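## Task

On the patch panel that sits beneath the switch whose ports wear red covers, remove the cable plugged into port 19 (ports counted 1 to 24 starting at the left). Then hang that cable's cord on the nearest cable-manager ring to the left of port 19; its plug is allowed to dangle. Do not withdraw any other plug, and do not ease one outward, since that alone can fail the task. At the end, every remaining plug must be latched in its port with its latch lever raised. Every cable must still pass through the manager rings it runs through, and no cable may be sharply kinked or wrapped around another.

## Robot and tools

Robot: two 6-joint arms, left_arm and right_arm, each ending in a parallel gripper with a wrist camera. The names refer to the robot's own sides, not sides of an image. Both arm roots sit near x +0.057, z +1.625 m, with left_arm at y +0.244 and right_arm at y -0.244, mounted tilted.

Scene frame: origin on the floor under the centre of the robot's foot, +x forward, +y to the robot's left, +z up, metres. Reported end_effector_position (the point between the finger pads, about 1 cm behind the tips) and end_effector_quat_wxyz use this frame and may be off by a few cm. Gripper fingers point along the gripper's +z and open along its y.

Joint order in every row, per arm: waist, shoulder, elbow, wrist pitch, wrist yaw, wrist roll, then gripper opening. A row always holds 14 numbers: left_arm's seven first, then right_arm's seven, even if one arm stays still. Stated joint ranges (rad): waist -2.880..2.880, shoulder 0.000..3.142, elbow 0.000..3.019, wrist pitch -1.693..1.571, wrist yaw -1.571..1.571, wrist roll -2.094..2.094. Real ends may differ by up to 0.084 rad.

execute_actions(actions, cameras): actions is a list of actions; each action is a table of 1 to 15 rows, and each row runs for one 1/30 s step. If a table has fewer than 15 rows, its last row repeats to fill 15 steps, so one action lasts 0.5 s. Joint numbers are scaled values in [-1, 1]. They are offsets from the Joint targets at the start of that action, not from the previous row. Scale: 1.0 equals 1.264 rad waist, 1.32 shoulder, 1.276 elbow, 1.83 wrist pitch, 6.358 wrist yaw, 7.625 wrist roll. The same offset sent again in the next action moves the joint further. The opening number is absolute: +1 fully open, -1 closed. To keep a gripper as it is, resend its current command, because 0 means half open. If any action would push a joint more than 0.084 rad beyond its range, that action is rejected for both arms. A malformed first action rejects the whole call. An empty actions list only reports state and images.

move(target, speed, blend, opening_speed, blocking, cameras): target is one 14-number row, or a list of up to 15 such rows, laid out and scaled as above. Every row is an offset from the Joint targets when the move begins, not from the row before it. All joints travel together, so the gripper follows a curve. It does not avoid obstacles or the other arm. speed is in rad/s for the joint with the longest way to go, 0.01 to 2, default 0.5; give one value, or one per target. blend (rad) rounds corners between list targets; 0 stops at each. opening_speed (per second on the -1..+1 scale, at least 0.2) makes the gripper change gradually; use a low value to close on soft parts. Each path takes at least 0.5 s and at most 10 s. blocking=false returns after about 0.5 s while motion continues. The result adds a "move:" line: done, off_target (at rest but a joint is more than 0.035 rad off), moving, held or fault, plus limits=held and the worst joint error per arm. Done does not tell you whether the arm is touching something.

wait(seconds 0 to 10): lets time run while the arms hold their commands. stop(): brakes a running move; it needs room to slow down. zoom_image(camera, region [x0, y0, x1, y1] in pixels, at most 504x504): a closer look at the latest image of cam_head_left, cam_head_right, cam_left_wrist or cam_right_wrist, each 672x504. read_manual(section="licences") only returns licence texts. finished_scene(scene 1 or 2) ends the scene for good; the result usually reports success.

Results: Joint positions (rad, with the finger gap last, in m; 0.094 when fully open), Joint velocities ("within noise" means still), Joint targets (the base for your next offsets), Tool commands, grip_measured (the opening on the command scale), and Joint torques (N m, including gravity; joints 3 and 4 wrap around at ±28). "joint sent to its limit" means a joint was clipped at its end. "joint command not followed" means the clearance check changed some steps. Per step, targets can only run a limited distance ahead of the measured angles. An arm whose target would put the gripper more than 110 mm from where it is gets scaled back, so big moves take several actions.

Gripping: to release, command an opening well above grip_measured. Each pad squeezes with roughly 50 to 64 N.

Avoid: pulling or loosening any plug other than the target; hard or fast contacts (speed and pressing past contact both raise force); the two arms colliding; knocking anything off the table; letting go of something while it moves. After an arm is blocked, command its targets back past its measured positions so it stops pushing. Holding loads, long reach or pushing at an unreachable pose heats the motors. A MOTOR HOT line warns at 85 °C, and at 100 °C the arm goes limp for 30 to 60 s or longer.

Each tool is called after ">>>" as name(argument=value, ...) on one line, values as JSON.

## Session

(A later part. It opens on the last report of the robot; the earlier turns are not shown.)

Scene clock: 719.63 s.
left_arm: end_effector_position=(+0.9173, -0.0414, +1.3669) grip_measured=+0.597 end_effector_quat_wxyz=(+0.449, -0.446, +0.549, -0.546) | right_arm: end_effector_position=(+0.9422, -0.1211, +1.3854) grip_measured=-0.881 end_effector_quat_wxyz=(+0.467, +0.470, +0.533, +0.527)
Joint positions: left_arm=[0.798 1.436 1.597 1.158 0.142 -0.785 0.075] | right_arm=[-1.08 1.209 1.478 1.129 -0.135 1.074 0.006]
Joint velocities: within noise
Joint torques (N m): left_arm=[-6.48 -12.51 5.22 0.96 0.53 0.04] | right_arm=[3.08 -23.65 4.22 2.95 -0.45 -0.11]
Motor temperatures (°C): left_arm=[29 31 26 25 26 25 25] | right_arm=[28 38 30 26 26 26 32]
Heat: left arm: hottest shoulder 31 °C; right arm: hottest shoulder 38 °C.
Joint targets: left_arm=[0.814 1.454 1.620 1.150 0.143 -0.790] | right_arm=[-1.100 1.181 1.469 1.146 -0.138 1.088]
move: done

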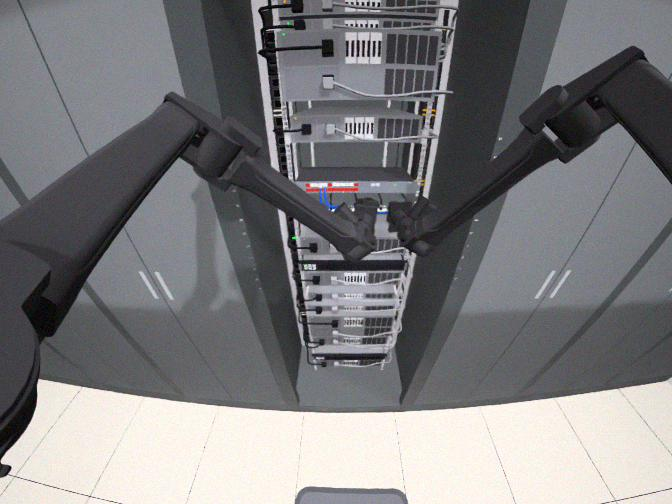

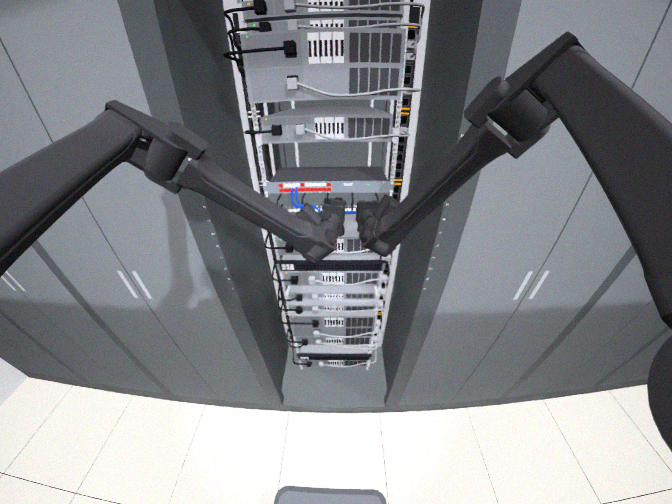

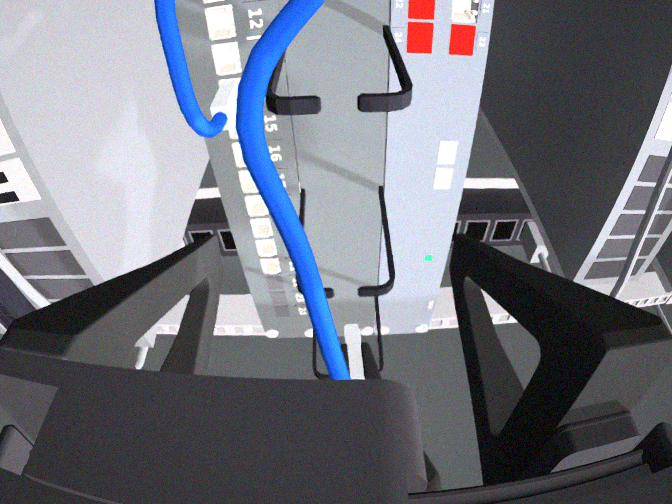

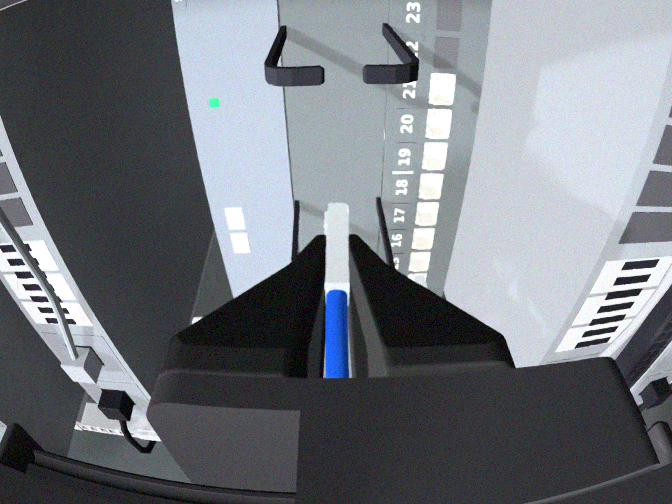

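>>> move(target=[-0.0309,0,0,0,0,0,-1,0.0348,0.0371,0.0282,-0.0137,0.0003,-0.0033,-1], speed=0.1, opening_speed=1)

>>> zoom_image(camera="cam_left_wrist", region=[240, 60, 440, 260])

Scene clock: 738.93 s.
left_arm: end_effector_position=(+0.9172, -0.0436, +1.3683) grip_measured=-0.917 end_effector_quat_wxyz=(+0.447, -0.447, +0.548, -0.548) | right_arm: end_effector_position=(+0.9417, -0.1198, +1.3847) grip_measured=-0.881 end_effector_quat_wxyz=(+0.465, +0.470, +0.533, +0.528)
Joint positions: left_arm=[0.792 1.437 1.598 1.158 0.142 -0.785 0.004] | right_arm=[-1.078 1.209 1.477 1.128 -0.135 1.074 0.006]
Joint velocities: within noise
Joint torques (N m): left_arm=[-9.52 -12.81 5.3 1.05 0.53 0.01] | right_arm=[6.89 -19.55 7.61 2.09 -0.38 -0.35]
Motor temperatures (°C): left_arm=[29 31 26 25 26 25 25] | right_arm=[28 38 30 26 26 26 32]
Heat: left arm: hottest shoulder 31 °C; right arm: hottest shoulder 38 °C.
Joint targets: left_arm=[0.775 1.453 1.620 1.150 0.143 -0.790] | right_arm=[-1.056 1.230 1.505 1.121 -0.137 1.063]
move: done

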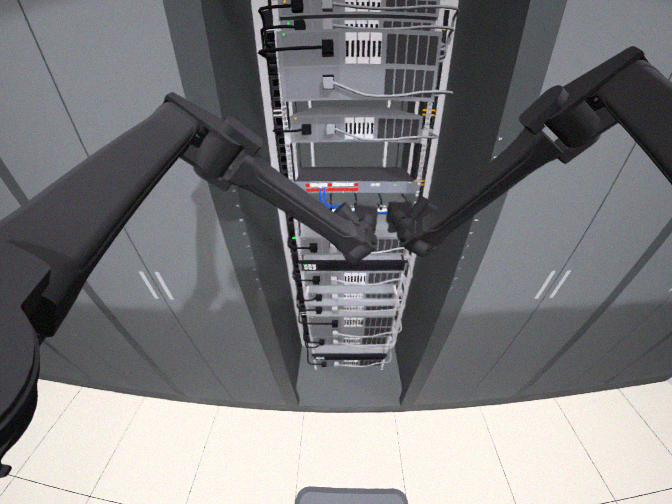

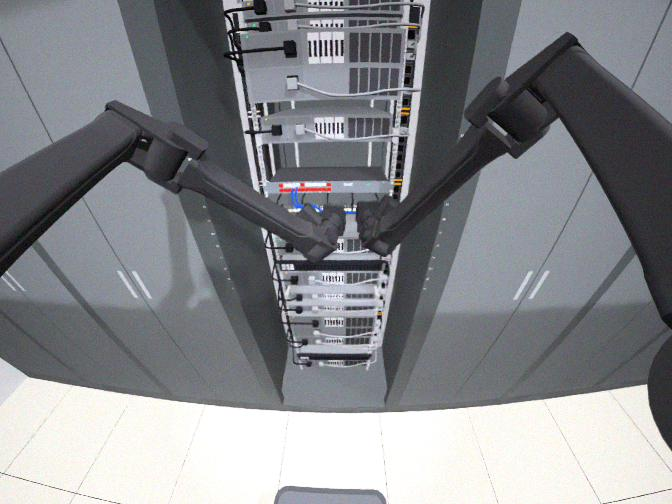

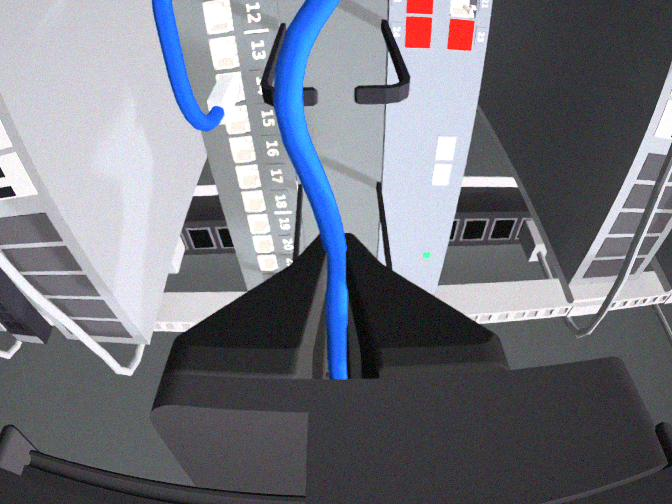

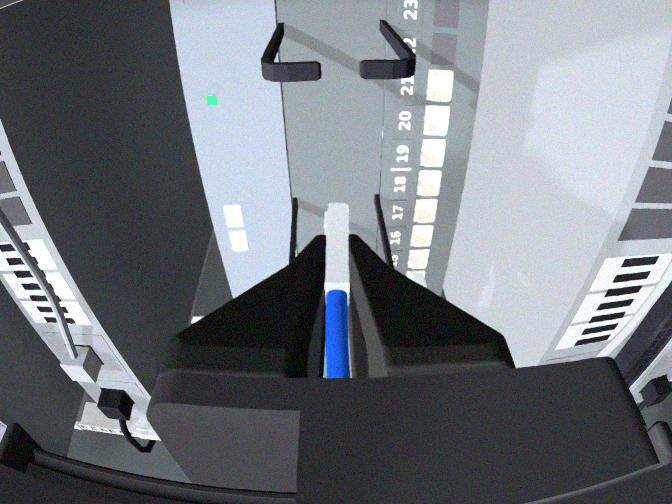

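Scaled by 2.520 from the camera's 672x504 image, which has a finer 960x720 frame.

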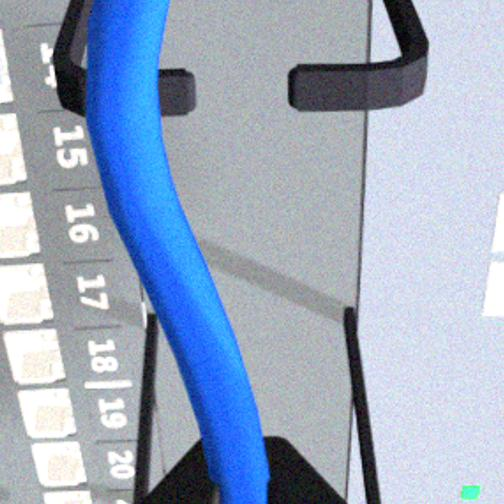

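>>> move(target=[-0.0016,0.0205,0.0768,-0.0388,0,0,-1,0.0063,0.0268,0.0881,-0.0322,0.0017,-0.0005,-1], speed=0.08, cameras=["cam_left_wrist","cam_right_wrist"])

>>> zoom_image(camera="cam_left_wrist", region=[240, 60, 440, 260])

>>> zoom_image(camera="cam_right_wrist", region=[240, 60, 440, 260])

Scene clock: 746.60 s.
left_arm: end_effector_position=(+0.9430, -0.0450, +1.3672) grip_measured=-0.918 end_effector_quat_wxyz=(+0.447, -0.447, +0.548, -0.548) | right_arm: end_effector_position=(+0.9695, -0.1209, +1.3854) grip_measured=-0.881 end_effector_quat_wxyz=(+0.469, +0.472, +0.528, +0.527)
Joint positions: left_arm=[0.792 1.462 1.692 1.088 0.142 -0.785 0.004] | right_arm=[-1.074 1.242 1.579 1.07 -0.127 1.072 0.006]
Joint velocities: within noise
Joint torques (N m): left_arm=[-9.88 -13.04 5.85 0.87 0.53 0.06] | right_arm=[7.36 -20.42 9.26 2 -0.31 -0.34]
Motor temperatures (°C): left_arm=[29 31 26 25 26 25 26] | right_arm=[28 38 30 26 26 26 32]
Heat: left arm: hottest shoulder 31 °C; right arm: hottest shoulder 38 °C.
Joint targets: left_arm=[0.773 1.480 1.718 1.079 0.143 -0.790] | right_arm=[-1.048 1.265 1.617 1.062 -0.126 1.059]
move: off_target (right_arm); right_arm: the elbow is farthest, 0.039 rad from its target
Images, in order (width x height): cam_left_wrist 672x504, cam_right_wrist 672x504.

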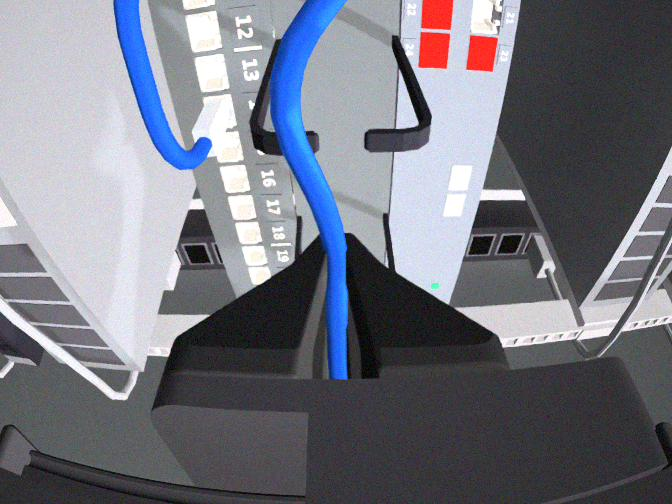

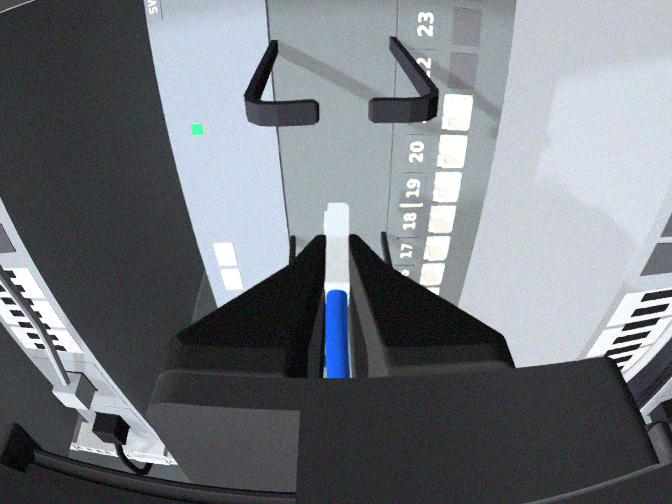

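Scaled by 2.520 from the camera's 672x504 image, which has a finer 960x720 frame.

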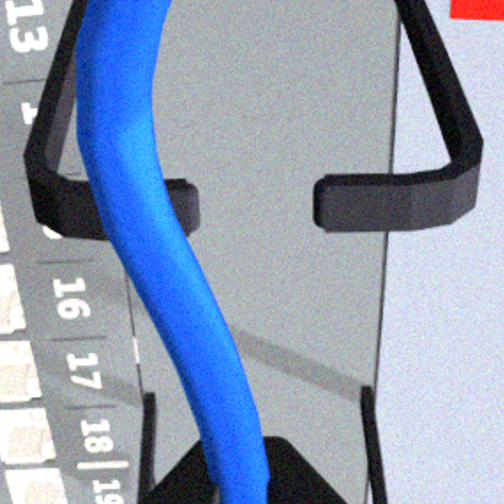

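Scaled by 2.520 from the camera's 672x504 image, which has a finer 960x720 frame.

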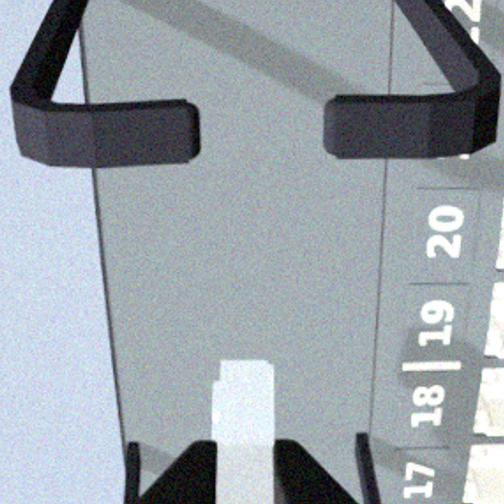

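>>> move(target=[0,0.0212,0.0823,-0.0393,0,0,-1,0.0024,0.0285,0.0862,-0.0333,0.0014,-0.0004,-1], speed=0.06, cameras=["cam_left_wrist","cam_right_wrist","cam_head_left","cam_head_right"])

>>> zoom_image(camera="cam_left_wrist", region=[240, 100, 440, 300])

>>> zoom_image(camera="cam_head_left", region=[350, 180, 410, 230])

>>> zoom_image(camera="cam_head_right", region=[320, 180, 380, 230])

Scene clock: 757.17 s.
left_arm: end_effector_position=(+0.9643, -0.0496, +1.3626) grip_measured=-0.918 end_effector_quat_wxyz=(+0.443, -0.447, +0.551, -0.548) | right_arm: end_effector_position=(+0.9969, -0.1238, +1.3851) grip_measured=-0.881 end_effector_quat_wxyz=(+0.475, +0.474, +0.525, +0.523)
Joint positions: left_arm=[0.792 1.495 1.784 1.018 0.142 -0.785 0.004] | right_arm=[-1.074 1.278 1.685 1.01 -0.116 1.068 0.006]
Joint velocities: within noise
Joint torques (N m): left_arm=[-10.17 -13.92 7.17 0.84 0.54 0.03] | right_arm=[7.77 -20.54 10.18 2.09 -0.35 -0.37]
Motor temperatures (°C): left_arm=[29 31 26 25 26 25 26] | right_arm=[28 37 30 26 26 26 32]
Heat: left arm: hottest shoulder 31 °C; right arm: hottest shoulder 37 °C.
Joint targets: left_arm=[0.773 1.508 1.823 1.007 0.143 -0.790] | right_arm=[-1.045 1.303 1.728 1.001 -0.117 1.056]
move: off_target (left_arm, right_arm); left_arm: the elbow is farthest, 0.039 rad from its target; right_arm: the elbow is farthest, 0.042 rad from its target

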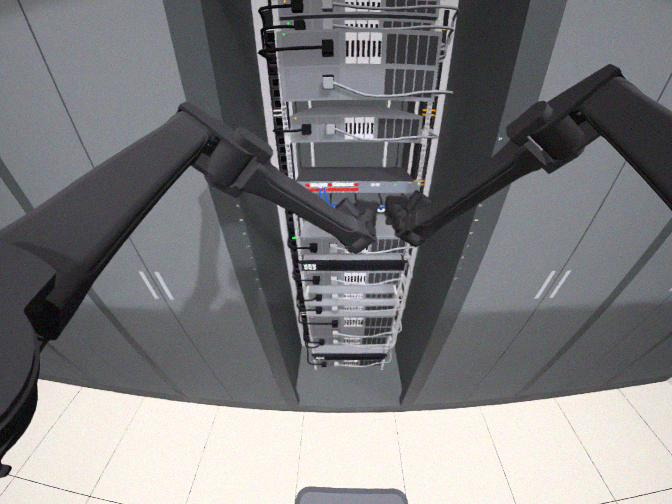

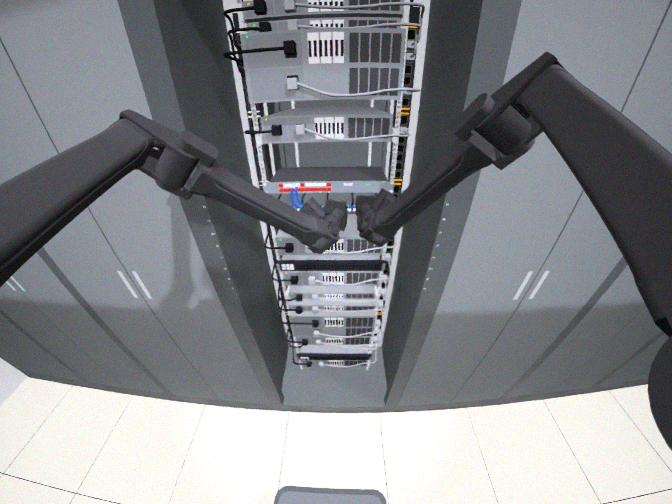

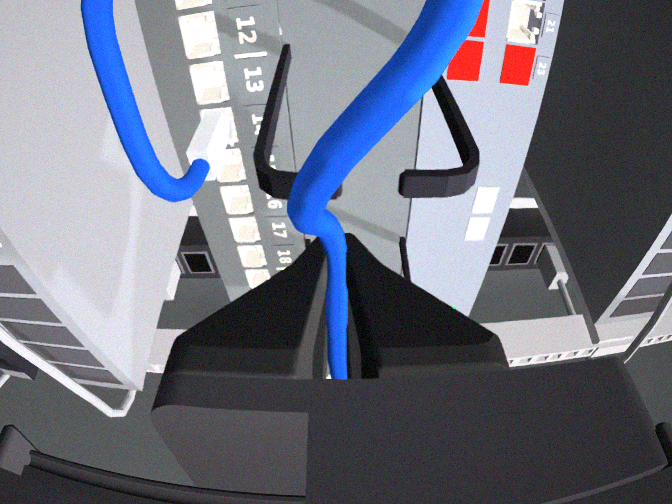

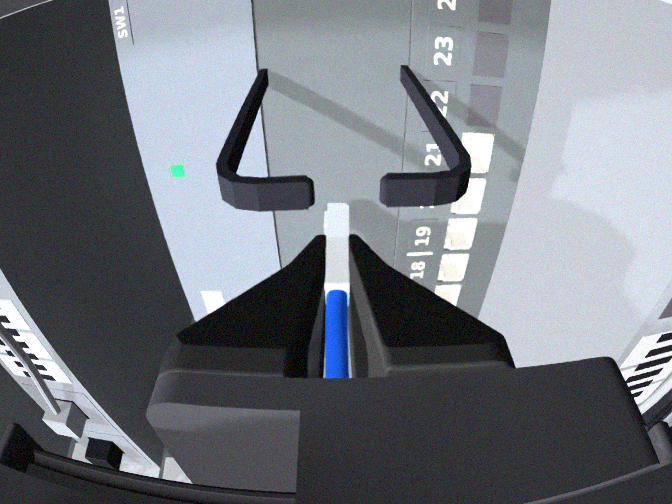

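Scaled by 2.520 from the camera's 672x504 image, which has a finer 960x720 frame.

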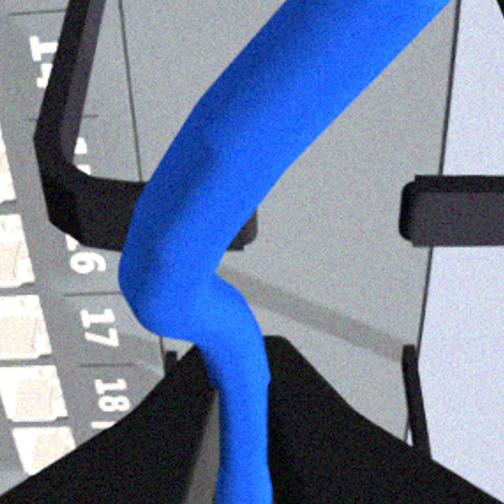

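Scaled by 8.400 from the camera's 672x504 image, which has a finer 960x720 frame.

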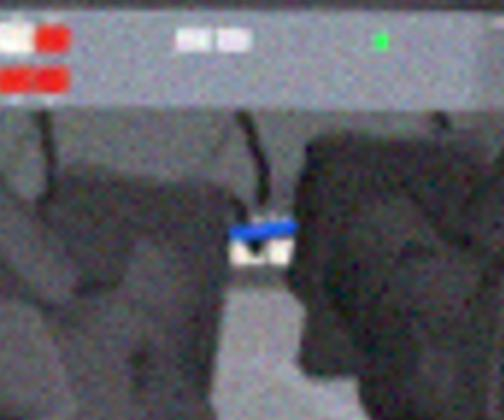

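Scaled by 8.400 from the camera's 672x504 image, which has a finer 960x720 frame.

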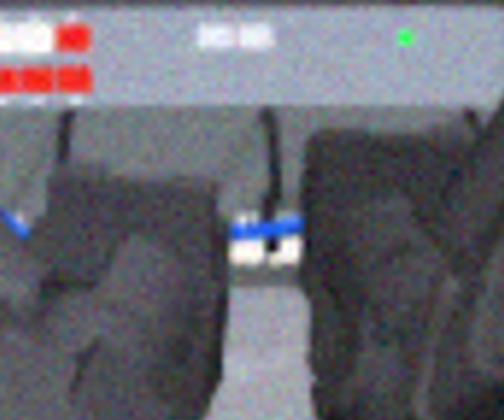

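>>> move(target=[0,-0.0383,0,-0.0107,0,0,-1,0,0,0,0,0,0,-1], speed=0.06, cameras=["cam_left_wrist","cam_right_wrist","cam_head_left","cam_head_right"])

>>> zoom_image(camera="cam_left_wrist", region=[240, 100, 440, 300])

>>> zoom_image(camera="cam_head_left", region=[350, 180, 410, 230])

>>> zoom_image(camera="cam_head_right", region=[320, 180, 380, 230])

Scene clock: 778.97 s.
left_arm: end_effector_position=(+0.9672, -0.0493, +1.3640) grip_measured=-0.918 end_effector_quat_wxyz=(+0.438, -0.447, +0.555, -0.548) | right_arm: end_effector_position=(+0.9972, -0.1235, +1.3848) grip_measured=-0.881 end_effector_quat_wxyz=(+0.475, +0.474, +0.525, +0.523)
Joint positions: left_arm=[0.79 1.487 1.787 0.995 0.142 -0.785 0.004] | right_arm=[-1.073 1.28 1.687 1.009 -0.115 1.068 0.006]
Joint velocities: within noise
Joint torques (N m): left_arm=[-10.46 -16.91 7.12 1.09 0.54 0.02] | right_arm=[7.65 -20.78 10.07 2.06 -0.38 -0.36]
Motor temperatures (°C): left_arm=[29 32 27 25 26 25 27] | right_arm=[28 37 31 25 26 26 33]
Heat: left arm: hottest shoulder 32 °C; right arm: hottest shoulder 37 °C.
Joint targets: left_arm=[0.773 1.458 1.823 0.988 0.143 -0.790] | right_arm=[-1.045 1.303 1.727 1.001 -0.117 1.056]
move: off_target (left_arm, right_arm); left_arm: the elbow is farthest, 0.036 rad from its target; right_arm: the elbow is farthest, 0.041 rad from its target

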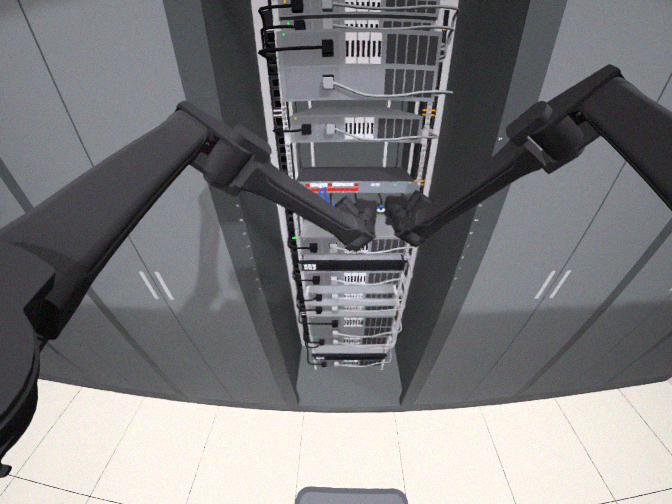

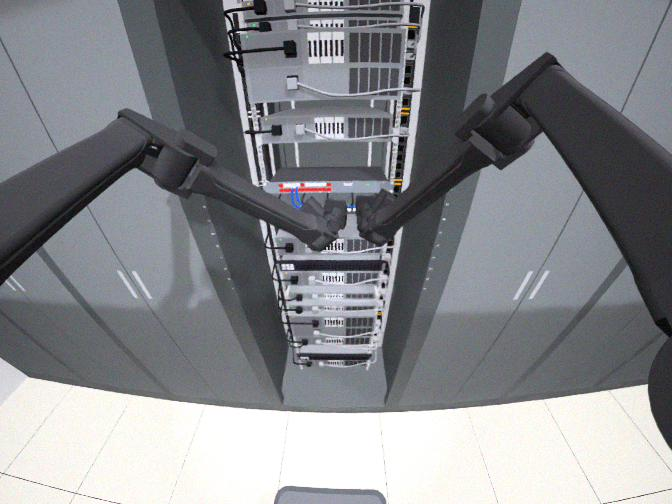

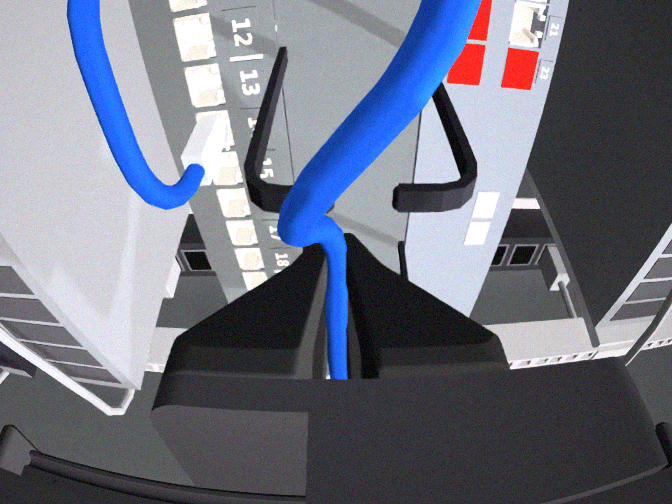

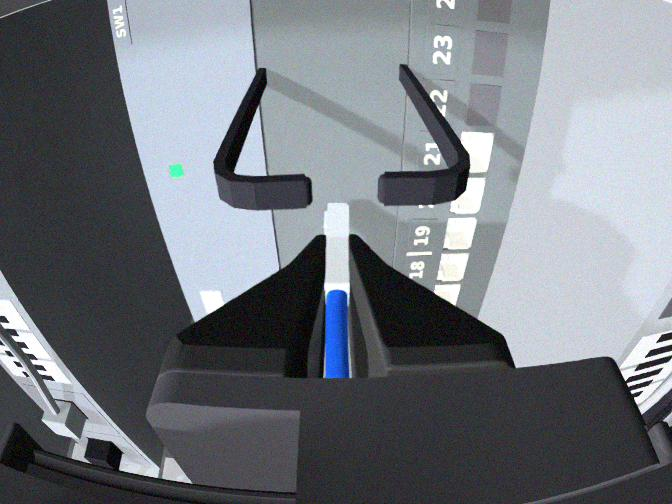

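Scaled by 2.520 from the camera's 672x504 image, which has a finer 960x720 frame.

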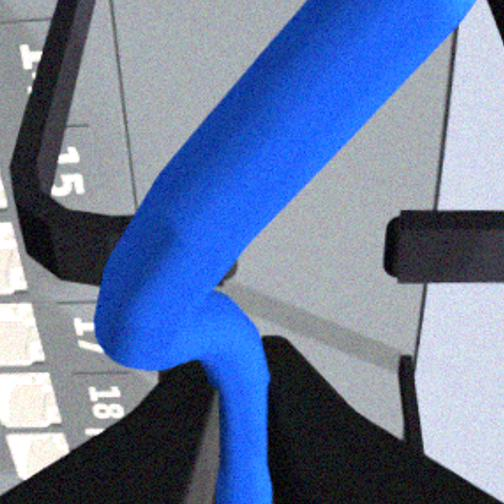

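Scaled by 8.400 from the camera's 672x504 image, which has a finer 960x720 frame.

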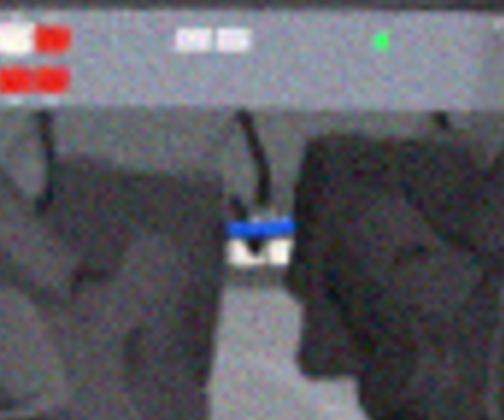

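Scaled by 8.400 from the camera's 672x504 image, which has a finer 960x720 frame.

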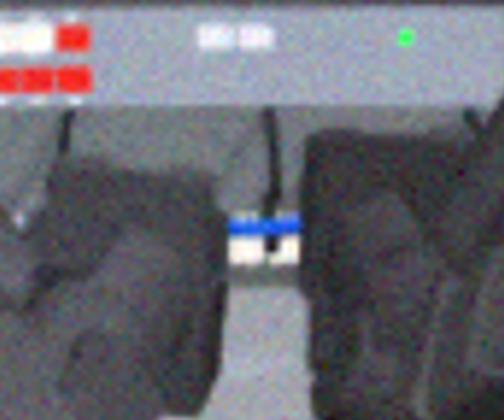

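>>> move(target=[0.02,0.0394,0.015,0.006,0,0,-1,0,0.017,0.0154,0,0,0,-1], speed=0.06, cameras=["cam_left_wrist","cam_right_wrist","cam_head_left","cam_head_right"])

>>> zoom_image(camera="cam_head_left", region=[350, 180, 410, 230])

>>> zoom_image(camera="cam_head_right", region=[320, 180, 380, 230])

Scene clock: 787.73 s.
left_arm: end_effector_position=(+0.9690, -0.0510, +1.3623) grip_measured=-0.918 end_effector_quat_wxyz=(+0.439, -0.447, +0.553, -0.548) | right_arm: end_effector_position=(+1.0011, -0.1224, +1.3825) grip_measured=-0.881 end_effector_quat_wxyz=(+0.478, +0.474, +0.523, +0.523)
Joint positions: left_arm=[0.79 1.498 1.802 0.994 0.142 -0.786 0.004] | right_arm=[-1.073 1.295 1.71 1.009 -0.114 1.068 0.006]
Joint velocities: within noise
Joint torques (N m): left_arm=[-8.23 -13.92 7.38 1.4 0.58 0.06] | right_arm=[7.88 -20.42 9.81 2.06 -0.42 -0.36]
Motor temperatures (°C): left_arm=[29 32 27 25 26 25 27] | right_arm=[28 37 31 25 26 26 33]
Heat: left arm: hottest shoulder 32 °C; right arm: hottest shoulder 37 °C.
Joint targets: left_arm=[0.798 1.510 1.842 0.999 0.143 -0.790] | right_arm=[-1.045 1.326 1.747 1.001 -0.117 1.056]
move: off_target (left_arm, right_arm); left_arm: the elbow is farthest, 0.040 rad from its target; right_arm: the elbow is farthest, 0.037 rad from its target

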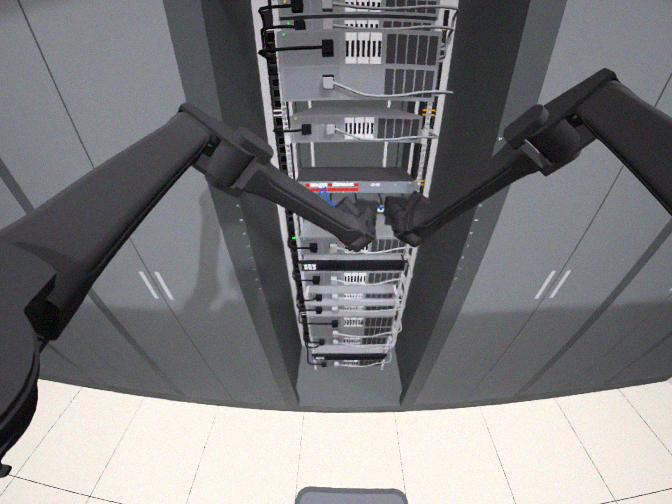

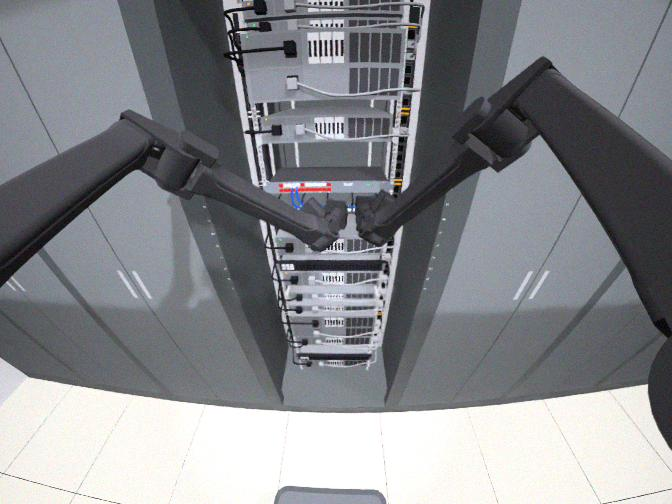

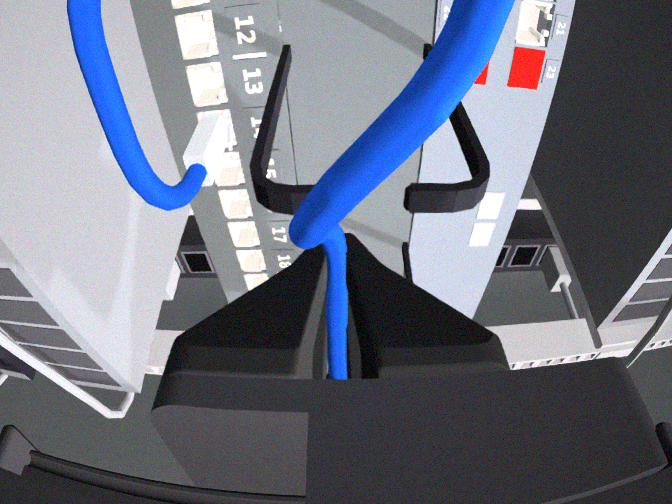

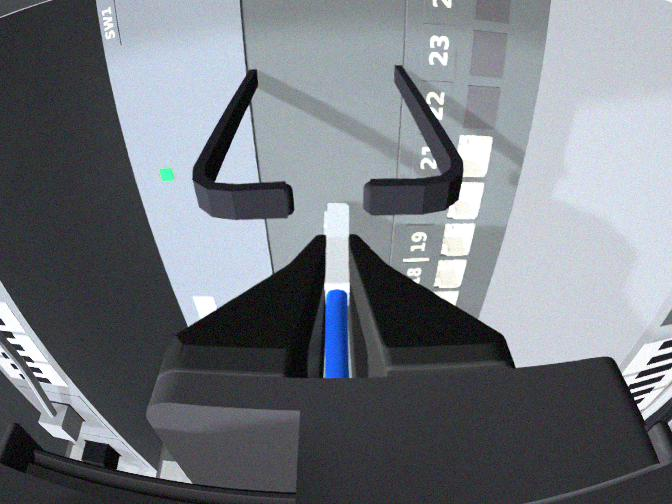

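Scaled by 8.400 from the camera's 672x504 image, which has a finer 960x720 frame.

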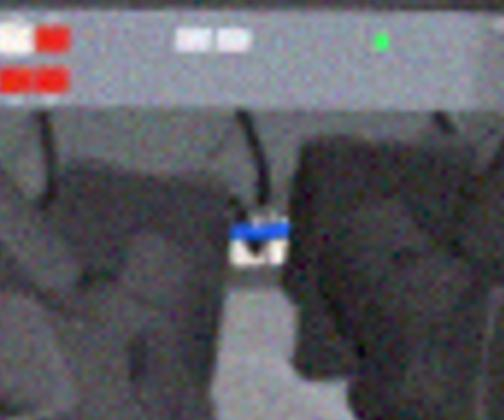

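Scaled by 8.400 from the camera's 672x504 image, which has a finer 960x720 frame.

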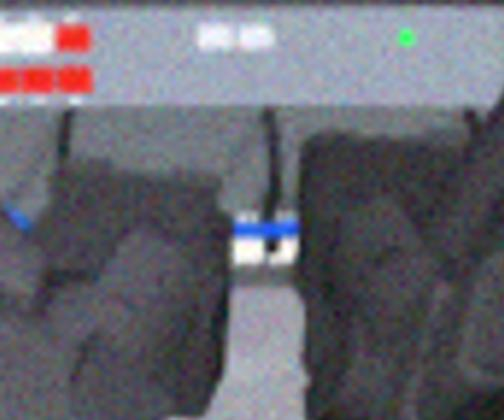

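>>> move(target=[0.008,0.0106,0.0063,0.0033,0,0,-1,0,0.0182,0.0094,0.0044,0,0,-1], speed=0.06, cameras=["cam_left_wrist","cam_right_wrist","cam_head_left","cam_head_right"])

>>> zoom_image(camera="cam_head_left", region=[350, 180, 410, 230])

>>> zoom_image(camera="cam_head_right", region=[320, 180, 380, 230])

Scene clock: 794.20 s.
left_arm: end_effector_position=(+0.9699, -0.0519, +1.3593) grip_measured=-0.918 end_effector_quat_wxyz=(+0.441, -0.447, +0.553, -0.547) | right_arm: end_effector_position=(+1.0011, -0.1182, +1.3738) grip_measured=-0.881 end_effector_quat_wxyz=(+0.477, +0.475, +0.524, +0.522)
Joint positions: left_arm=[0.793 1.507 1.814 0.995 0.142 -0.786 0.004] | right_arm=[-1.073 1.315 1.725 1.009 -0.112 1.068 0.006]
Joint velocities: within noise
Joint torques (N m): left_arm=[-7 -13.68 6.91 1.66 0.56 0.03] | right_arm=[8.12 -20.13 9.46 2.32 -0.5 -0.34]
Motor temperatures (°C): left_arm=[29 32 28 25 26 25 27] | right_arm=[28 36 31 25 26 26 33]
Heat: left arm: hottest shoulder 32 °C; right arm: hottest shoulder 36 °C.
Joint targets: left_arm=[0.808 1.524 1.850 1.005 0.143 -0.790] | right_arm=[-1.045 1.350 1.759 1.009 -0.117 1.056]
move: off_target (left_arm); left_arm: the elbow is farthest, 0.036 rad from its target

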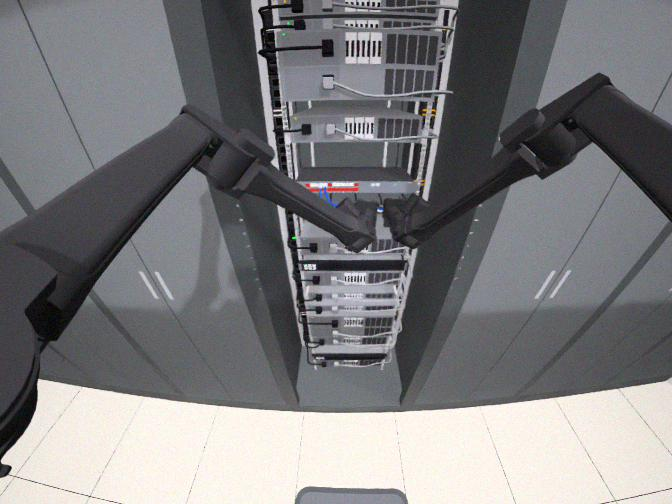

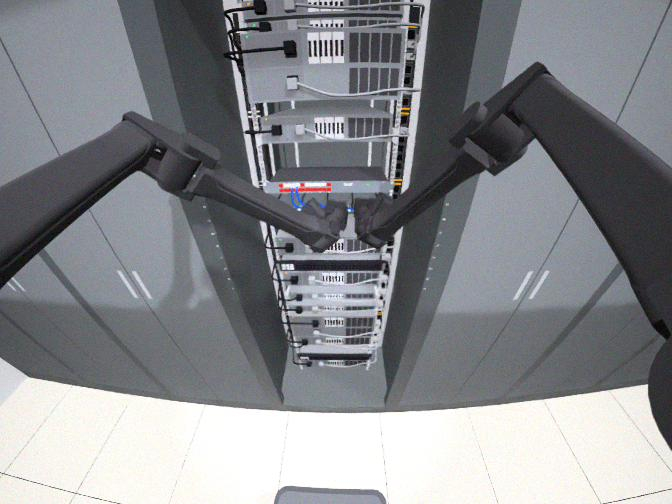

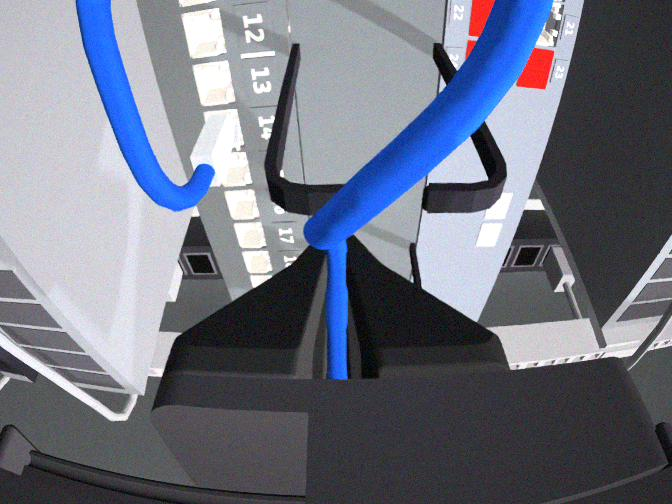

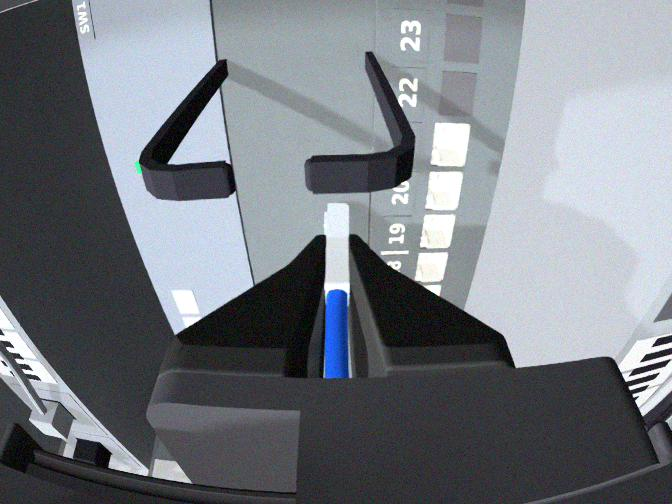

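Scaled by 8.400 from the camera's 672x504 image, which has a finer 960x720 frame.

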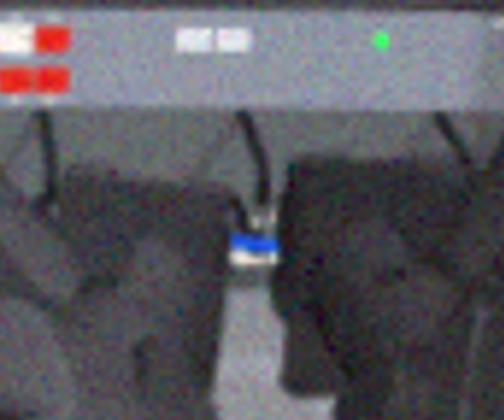

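Scaled by 8.400 from the camera's 672x504 image, which has a finer 960x720 frame.

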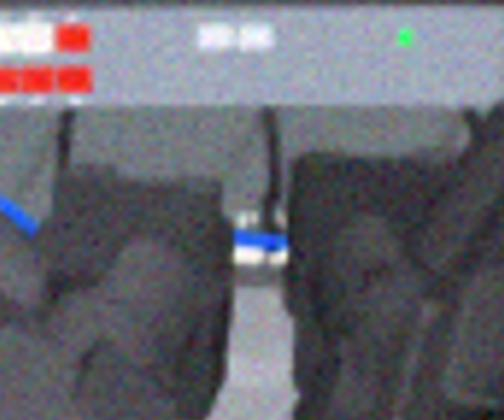

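>>> move(target=[0,-0.078,-0.2006,0.0918,0,0,-1,-0.0435,-0.1212,-0.2265,0.0749,-0.0033,0.0042,-1], speed=0.12, cameras=["cam_left_wrist","cam_right_wrist"])

Scene clock: 808.47 s.
left_arm: end_effector_position=(+0.9162, -0.0423, +1.3630) grip_measured=-0.918 end_effector_quat_wxyz=(+0.447, -0.445, +0.552, -0.545) | right_arm: end_effector_position=(+0.9399, -0.1173, +1.3785) grip_measured=-0.881 end_effector_quat_wxyz=(+0.463, +0.471, +0.536, +0.526)
Joint positions: left_arm=[0.802 1.441 1.598 1.156 0.142 -0.786 0.004] | right_arm=[-1.08 1.219 1.479 1.127 -0.134 1.072 0.006]
Joint velocities: within noise
Joint torques (N m): left_arm=[-7.41 -15.21 3.11 1.83 0.53 0.07] | right_arm=[3.08 -23.77 4.19 3.04 -0.45 -0.11]
Motor temperatures (°C): left_arm=[29 32 28 25 26 25 27] | right_arm=[28 36 31 25 26 26 33]
Heat: left arm: hottest shoulder 32 °C; right arm: hottest shoulder 36 °C.
Joint targets: left_arm=[0.808 1.421 1.594 1.173 0.143 -0.790] | right_arm=[-1.100 1.190 1.470 1.146 -0.138 1.088]
move: done
Images, in order (width x height): cam_left_wrist 672x504, cam_right_wrist 672x504.

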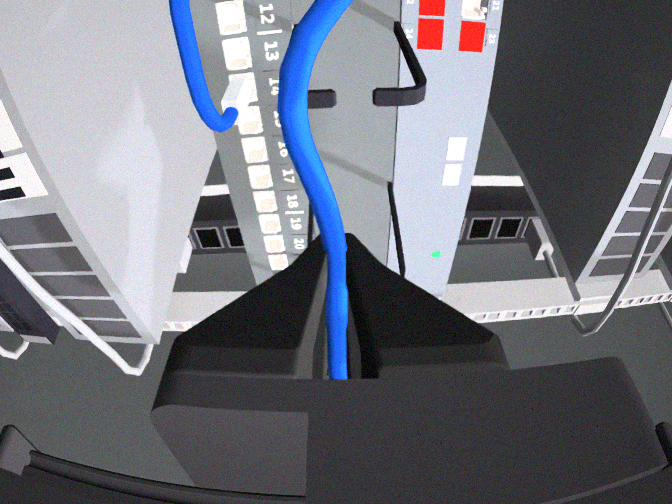

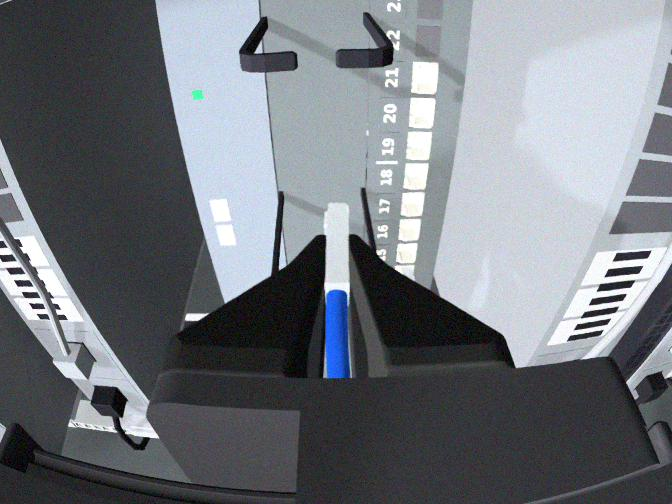

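>>> move(target=[0,0,0,0,0,0,-1,0,0,0,0,0,0,-0.4], opening_speed=0.3, cameras=["cam_left_wrist","cam_right_wrist"])

>>> zoom_image(camera="cam_right_wrist", region=[200, 150, 450, 400])

Scene clock: 813.63 s.
left_arm: end_effector_position=(+0.9166, -0.0415, +1.3639) grip_measured=-0.918 end_effector_quat_wxyz=(+0.448, -0.445, +0.551, -0.545) | right_arm: end_effector_position=(+0.9404, -0.1188, +1.3808) grip_measured=-0.403 end_effector_quat_wxyz=(+0.464, +0.470, +0.535, +0.527)
Joint positions: left_arm=[0.802 1.439 1.598 1.156 0.143 -0.786 0.004] | right_arm=[-1.08 1.216 1.478 1.129 -0.134 1.074 0.028]
Joint velocities: within noise
Joint torques (N m): left_arm=[-7.3 -15.33 3.25 1.84 0.54 0.06] | right_arm=[2.9 -23.59 4.19 2.96 -0.44 -0.12]
Motor temperatures (°C): left_arm=[29 32 28 25 26 25 27] | right_arm=[28 36 31 26 26 26 32]
Heat: left arm: hottest shoulder 32 °C; right arm: hottest shoulder 36 °C.
Joint targets: left_arm=[0.808 1.421 1.594 1.173 0.143 -0.790] | right_arm=[-1.100 1.190 1.470 1.146 -0.138 1.088]
move: done
Images, in order (width x height): cam_left_wrist 672x504, cam_right_wrist 672x504.

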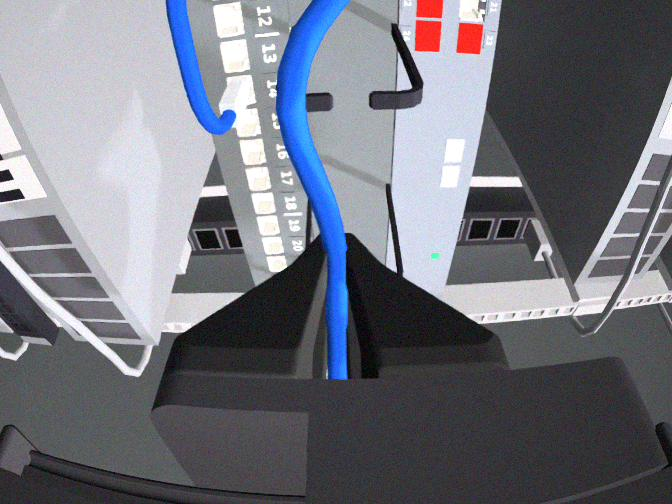

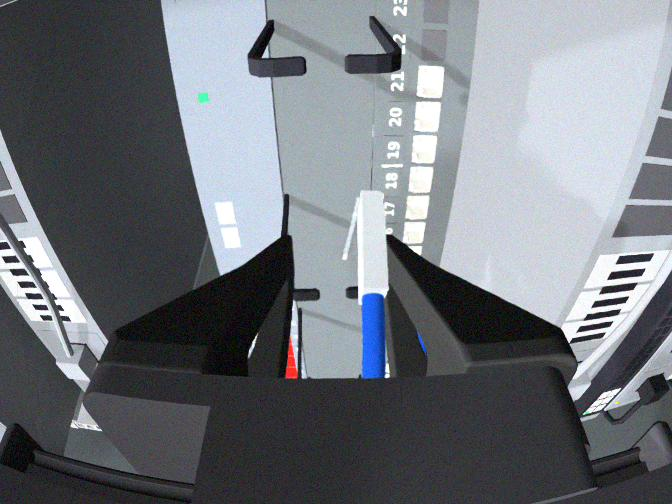

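Scaled by 2.016 from the camera's 672x504 image, which has a finer 960x720 frame.

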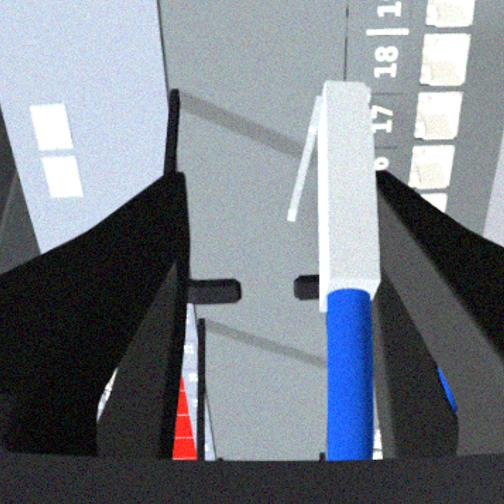

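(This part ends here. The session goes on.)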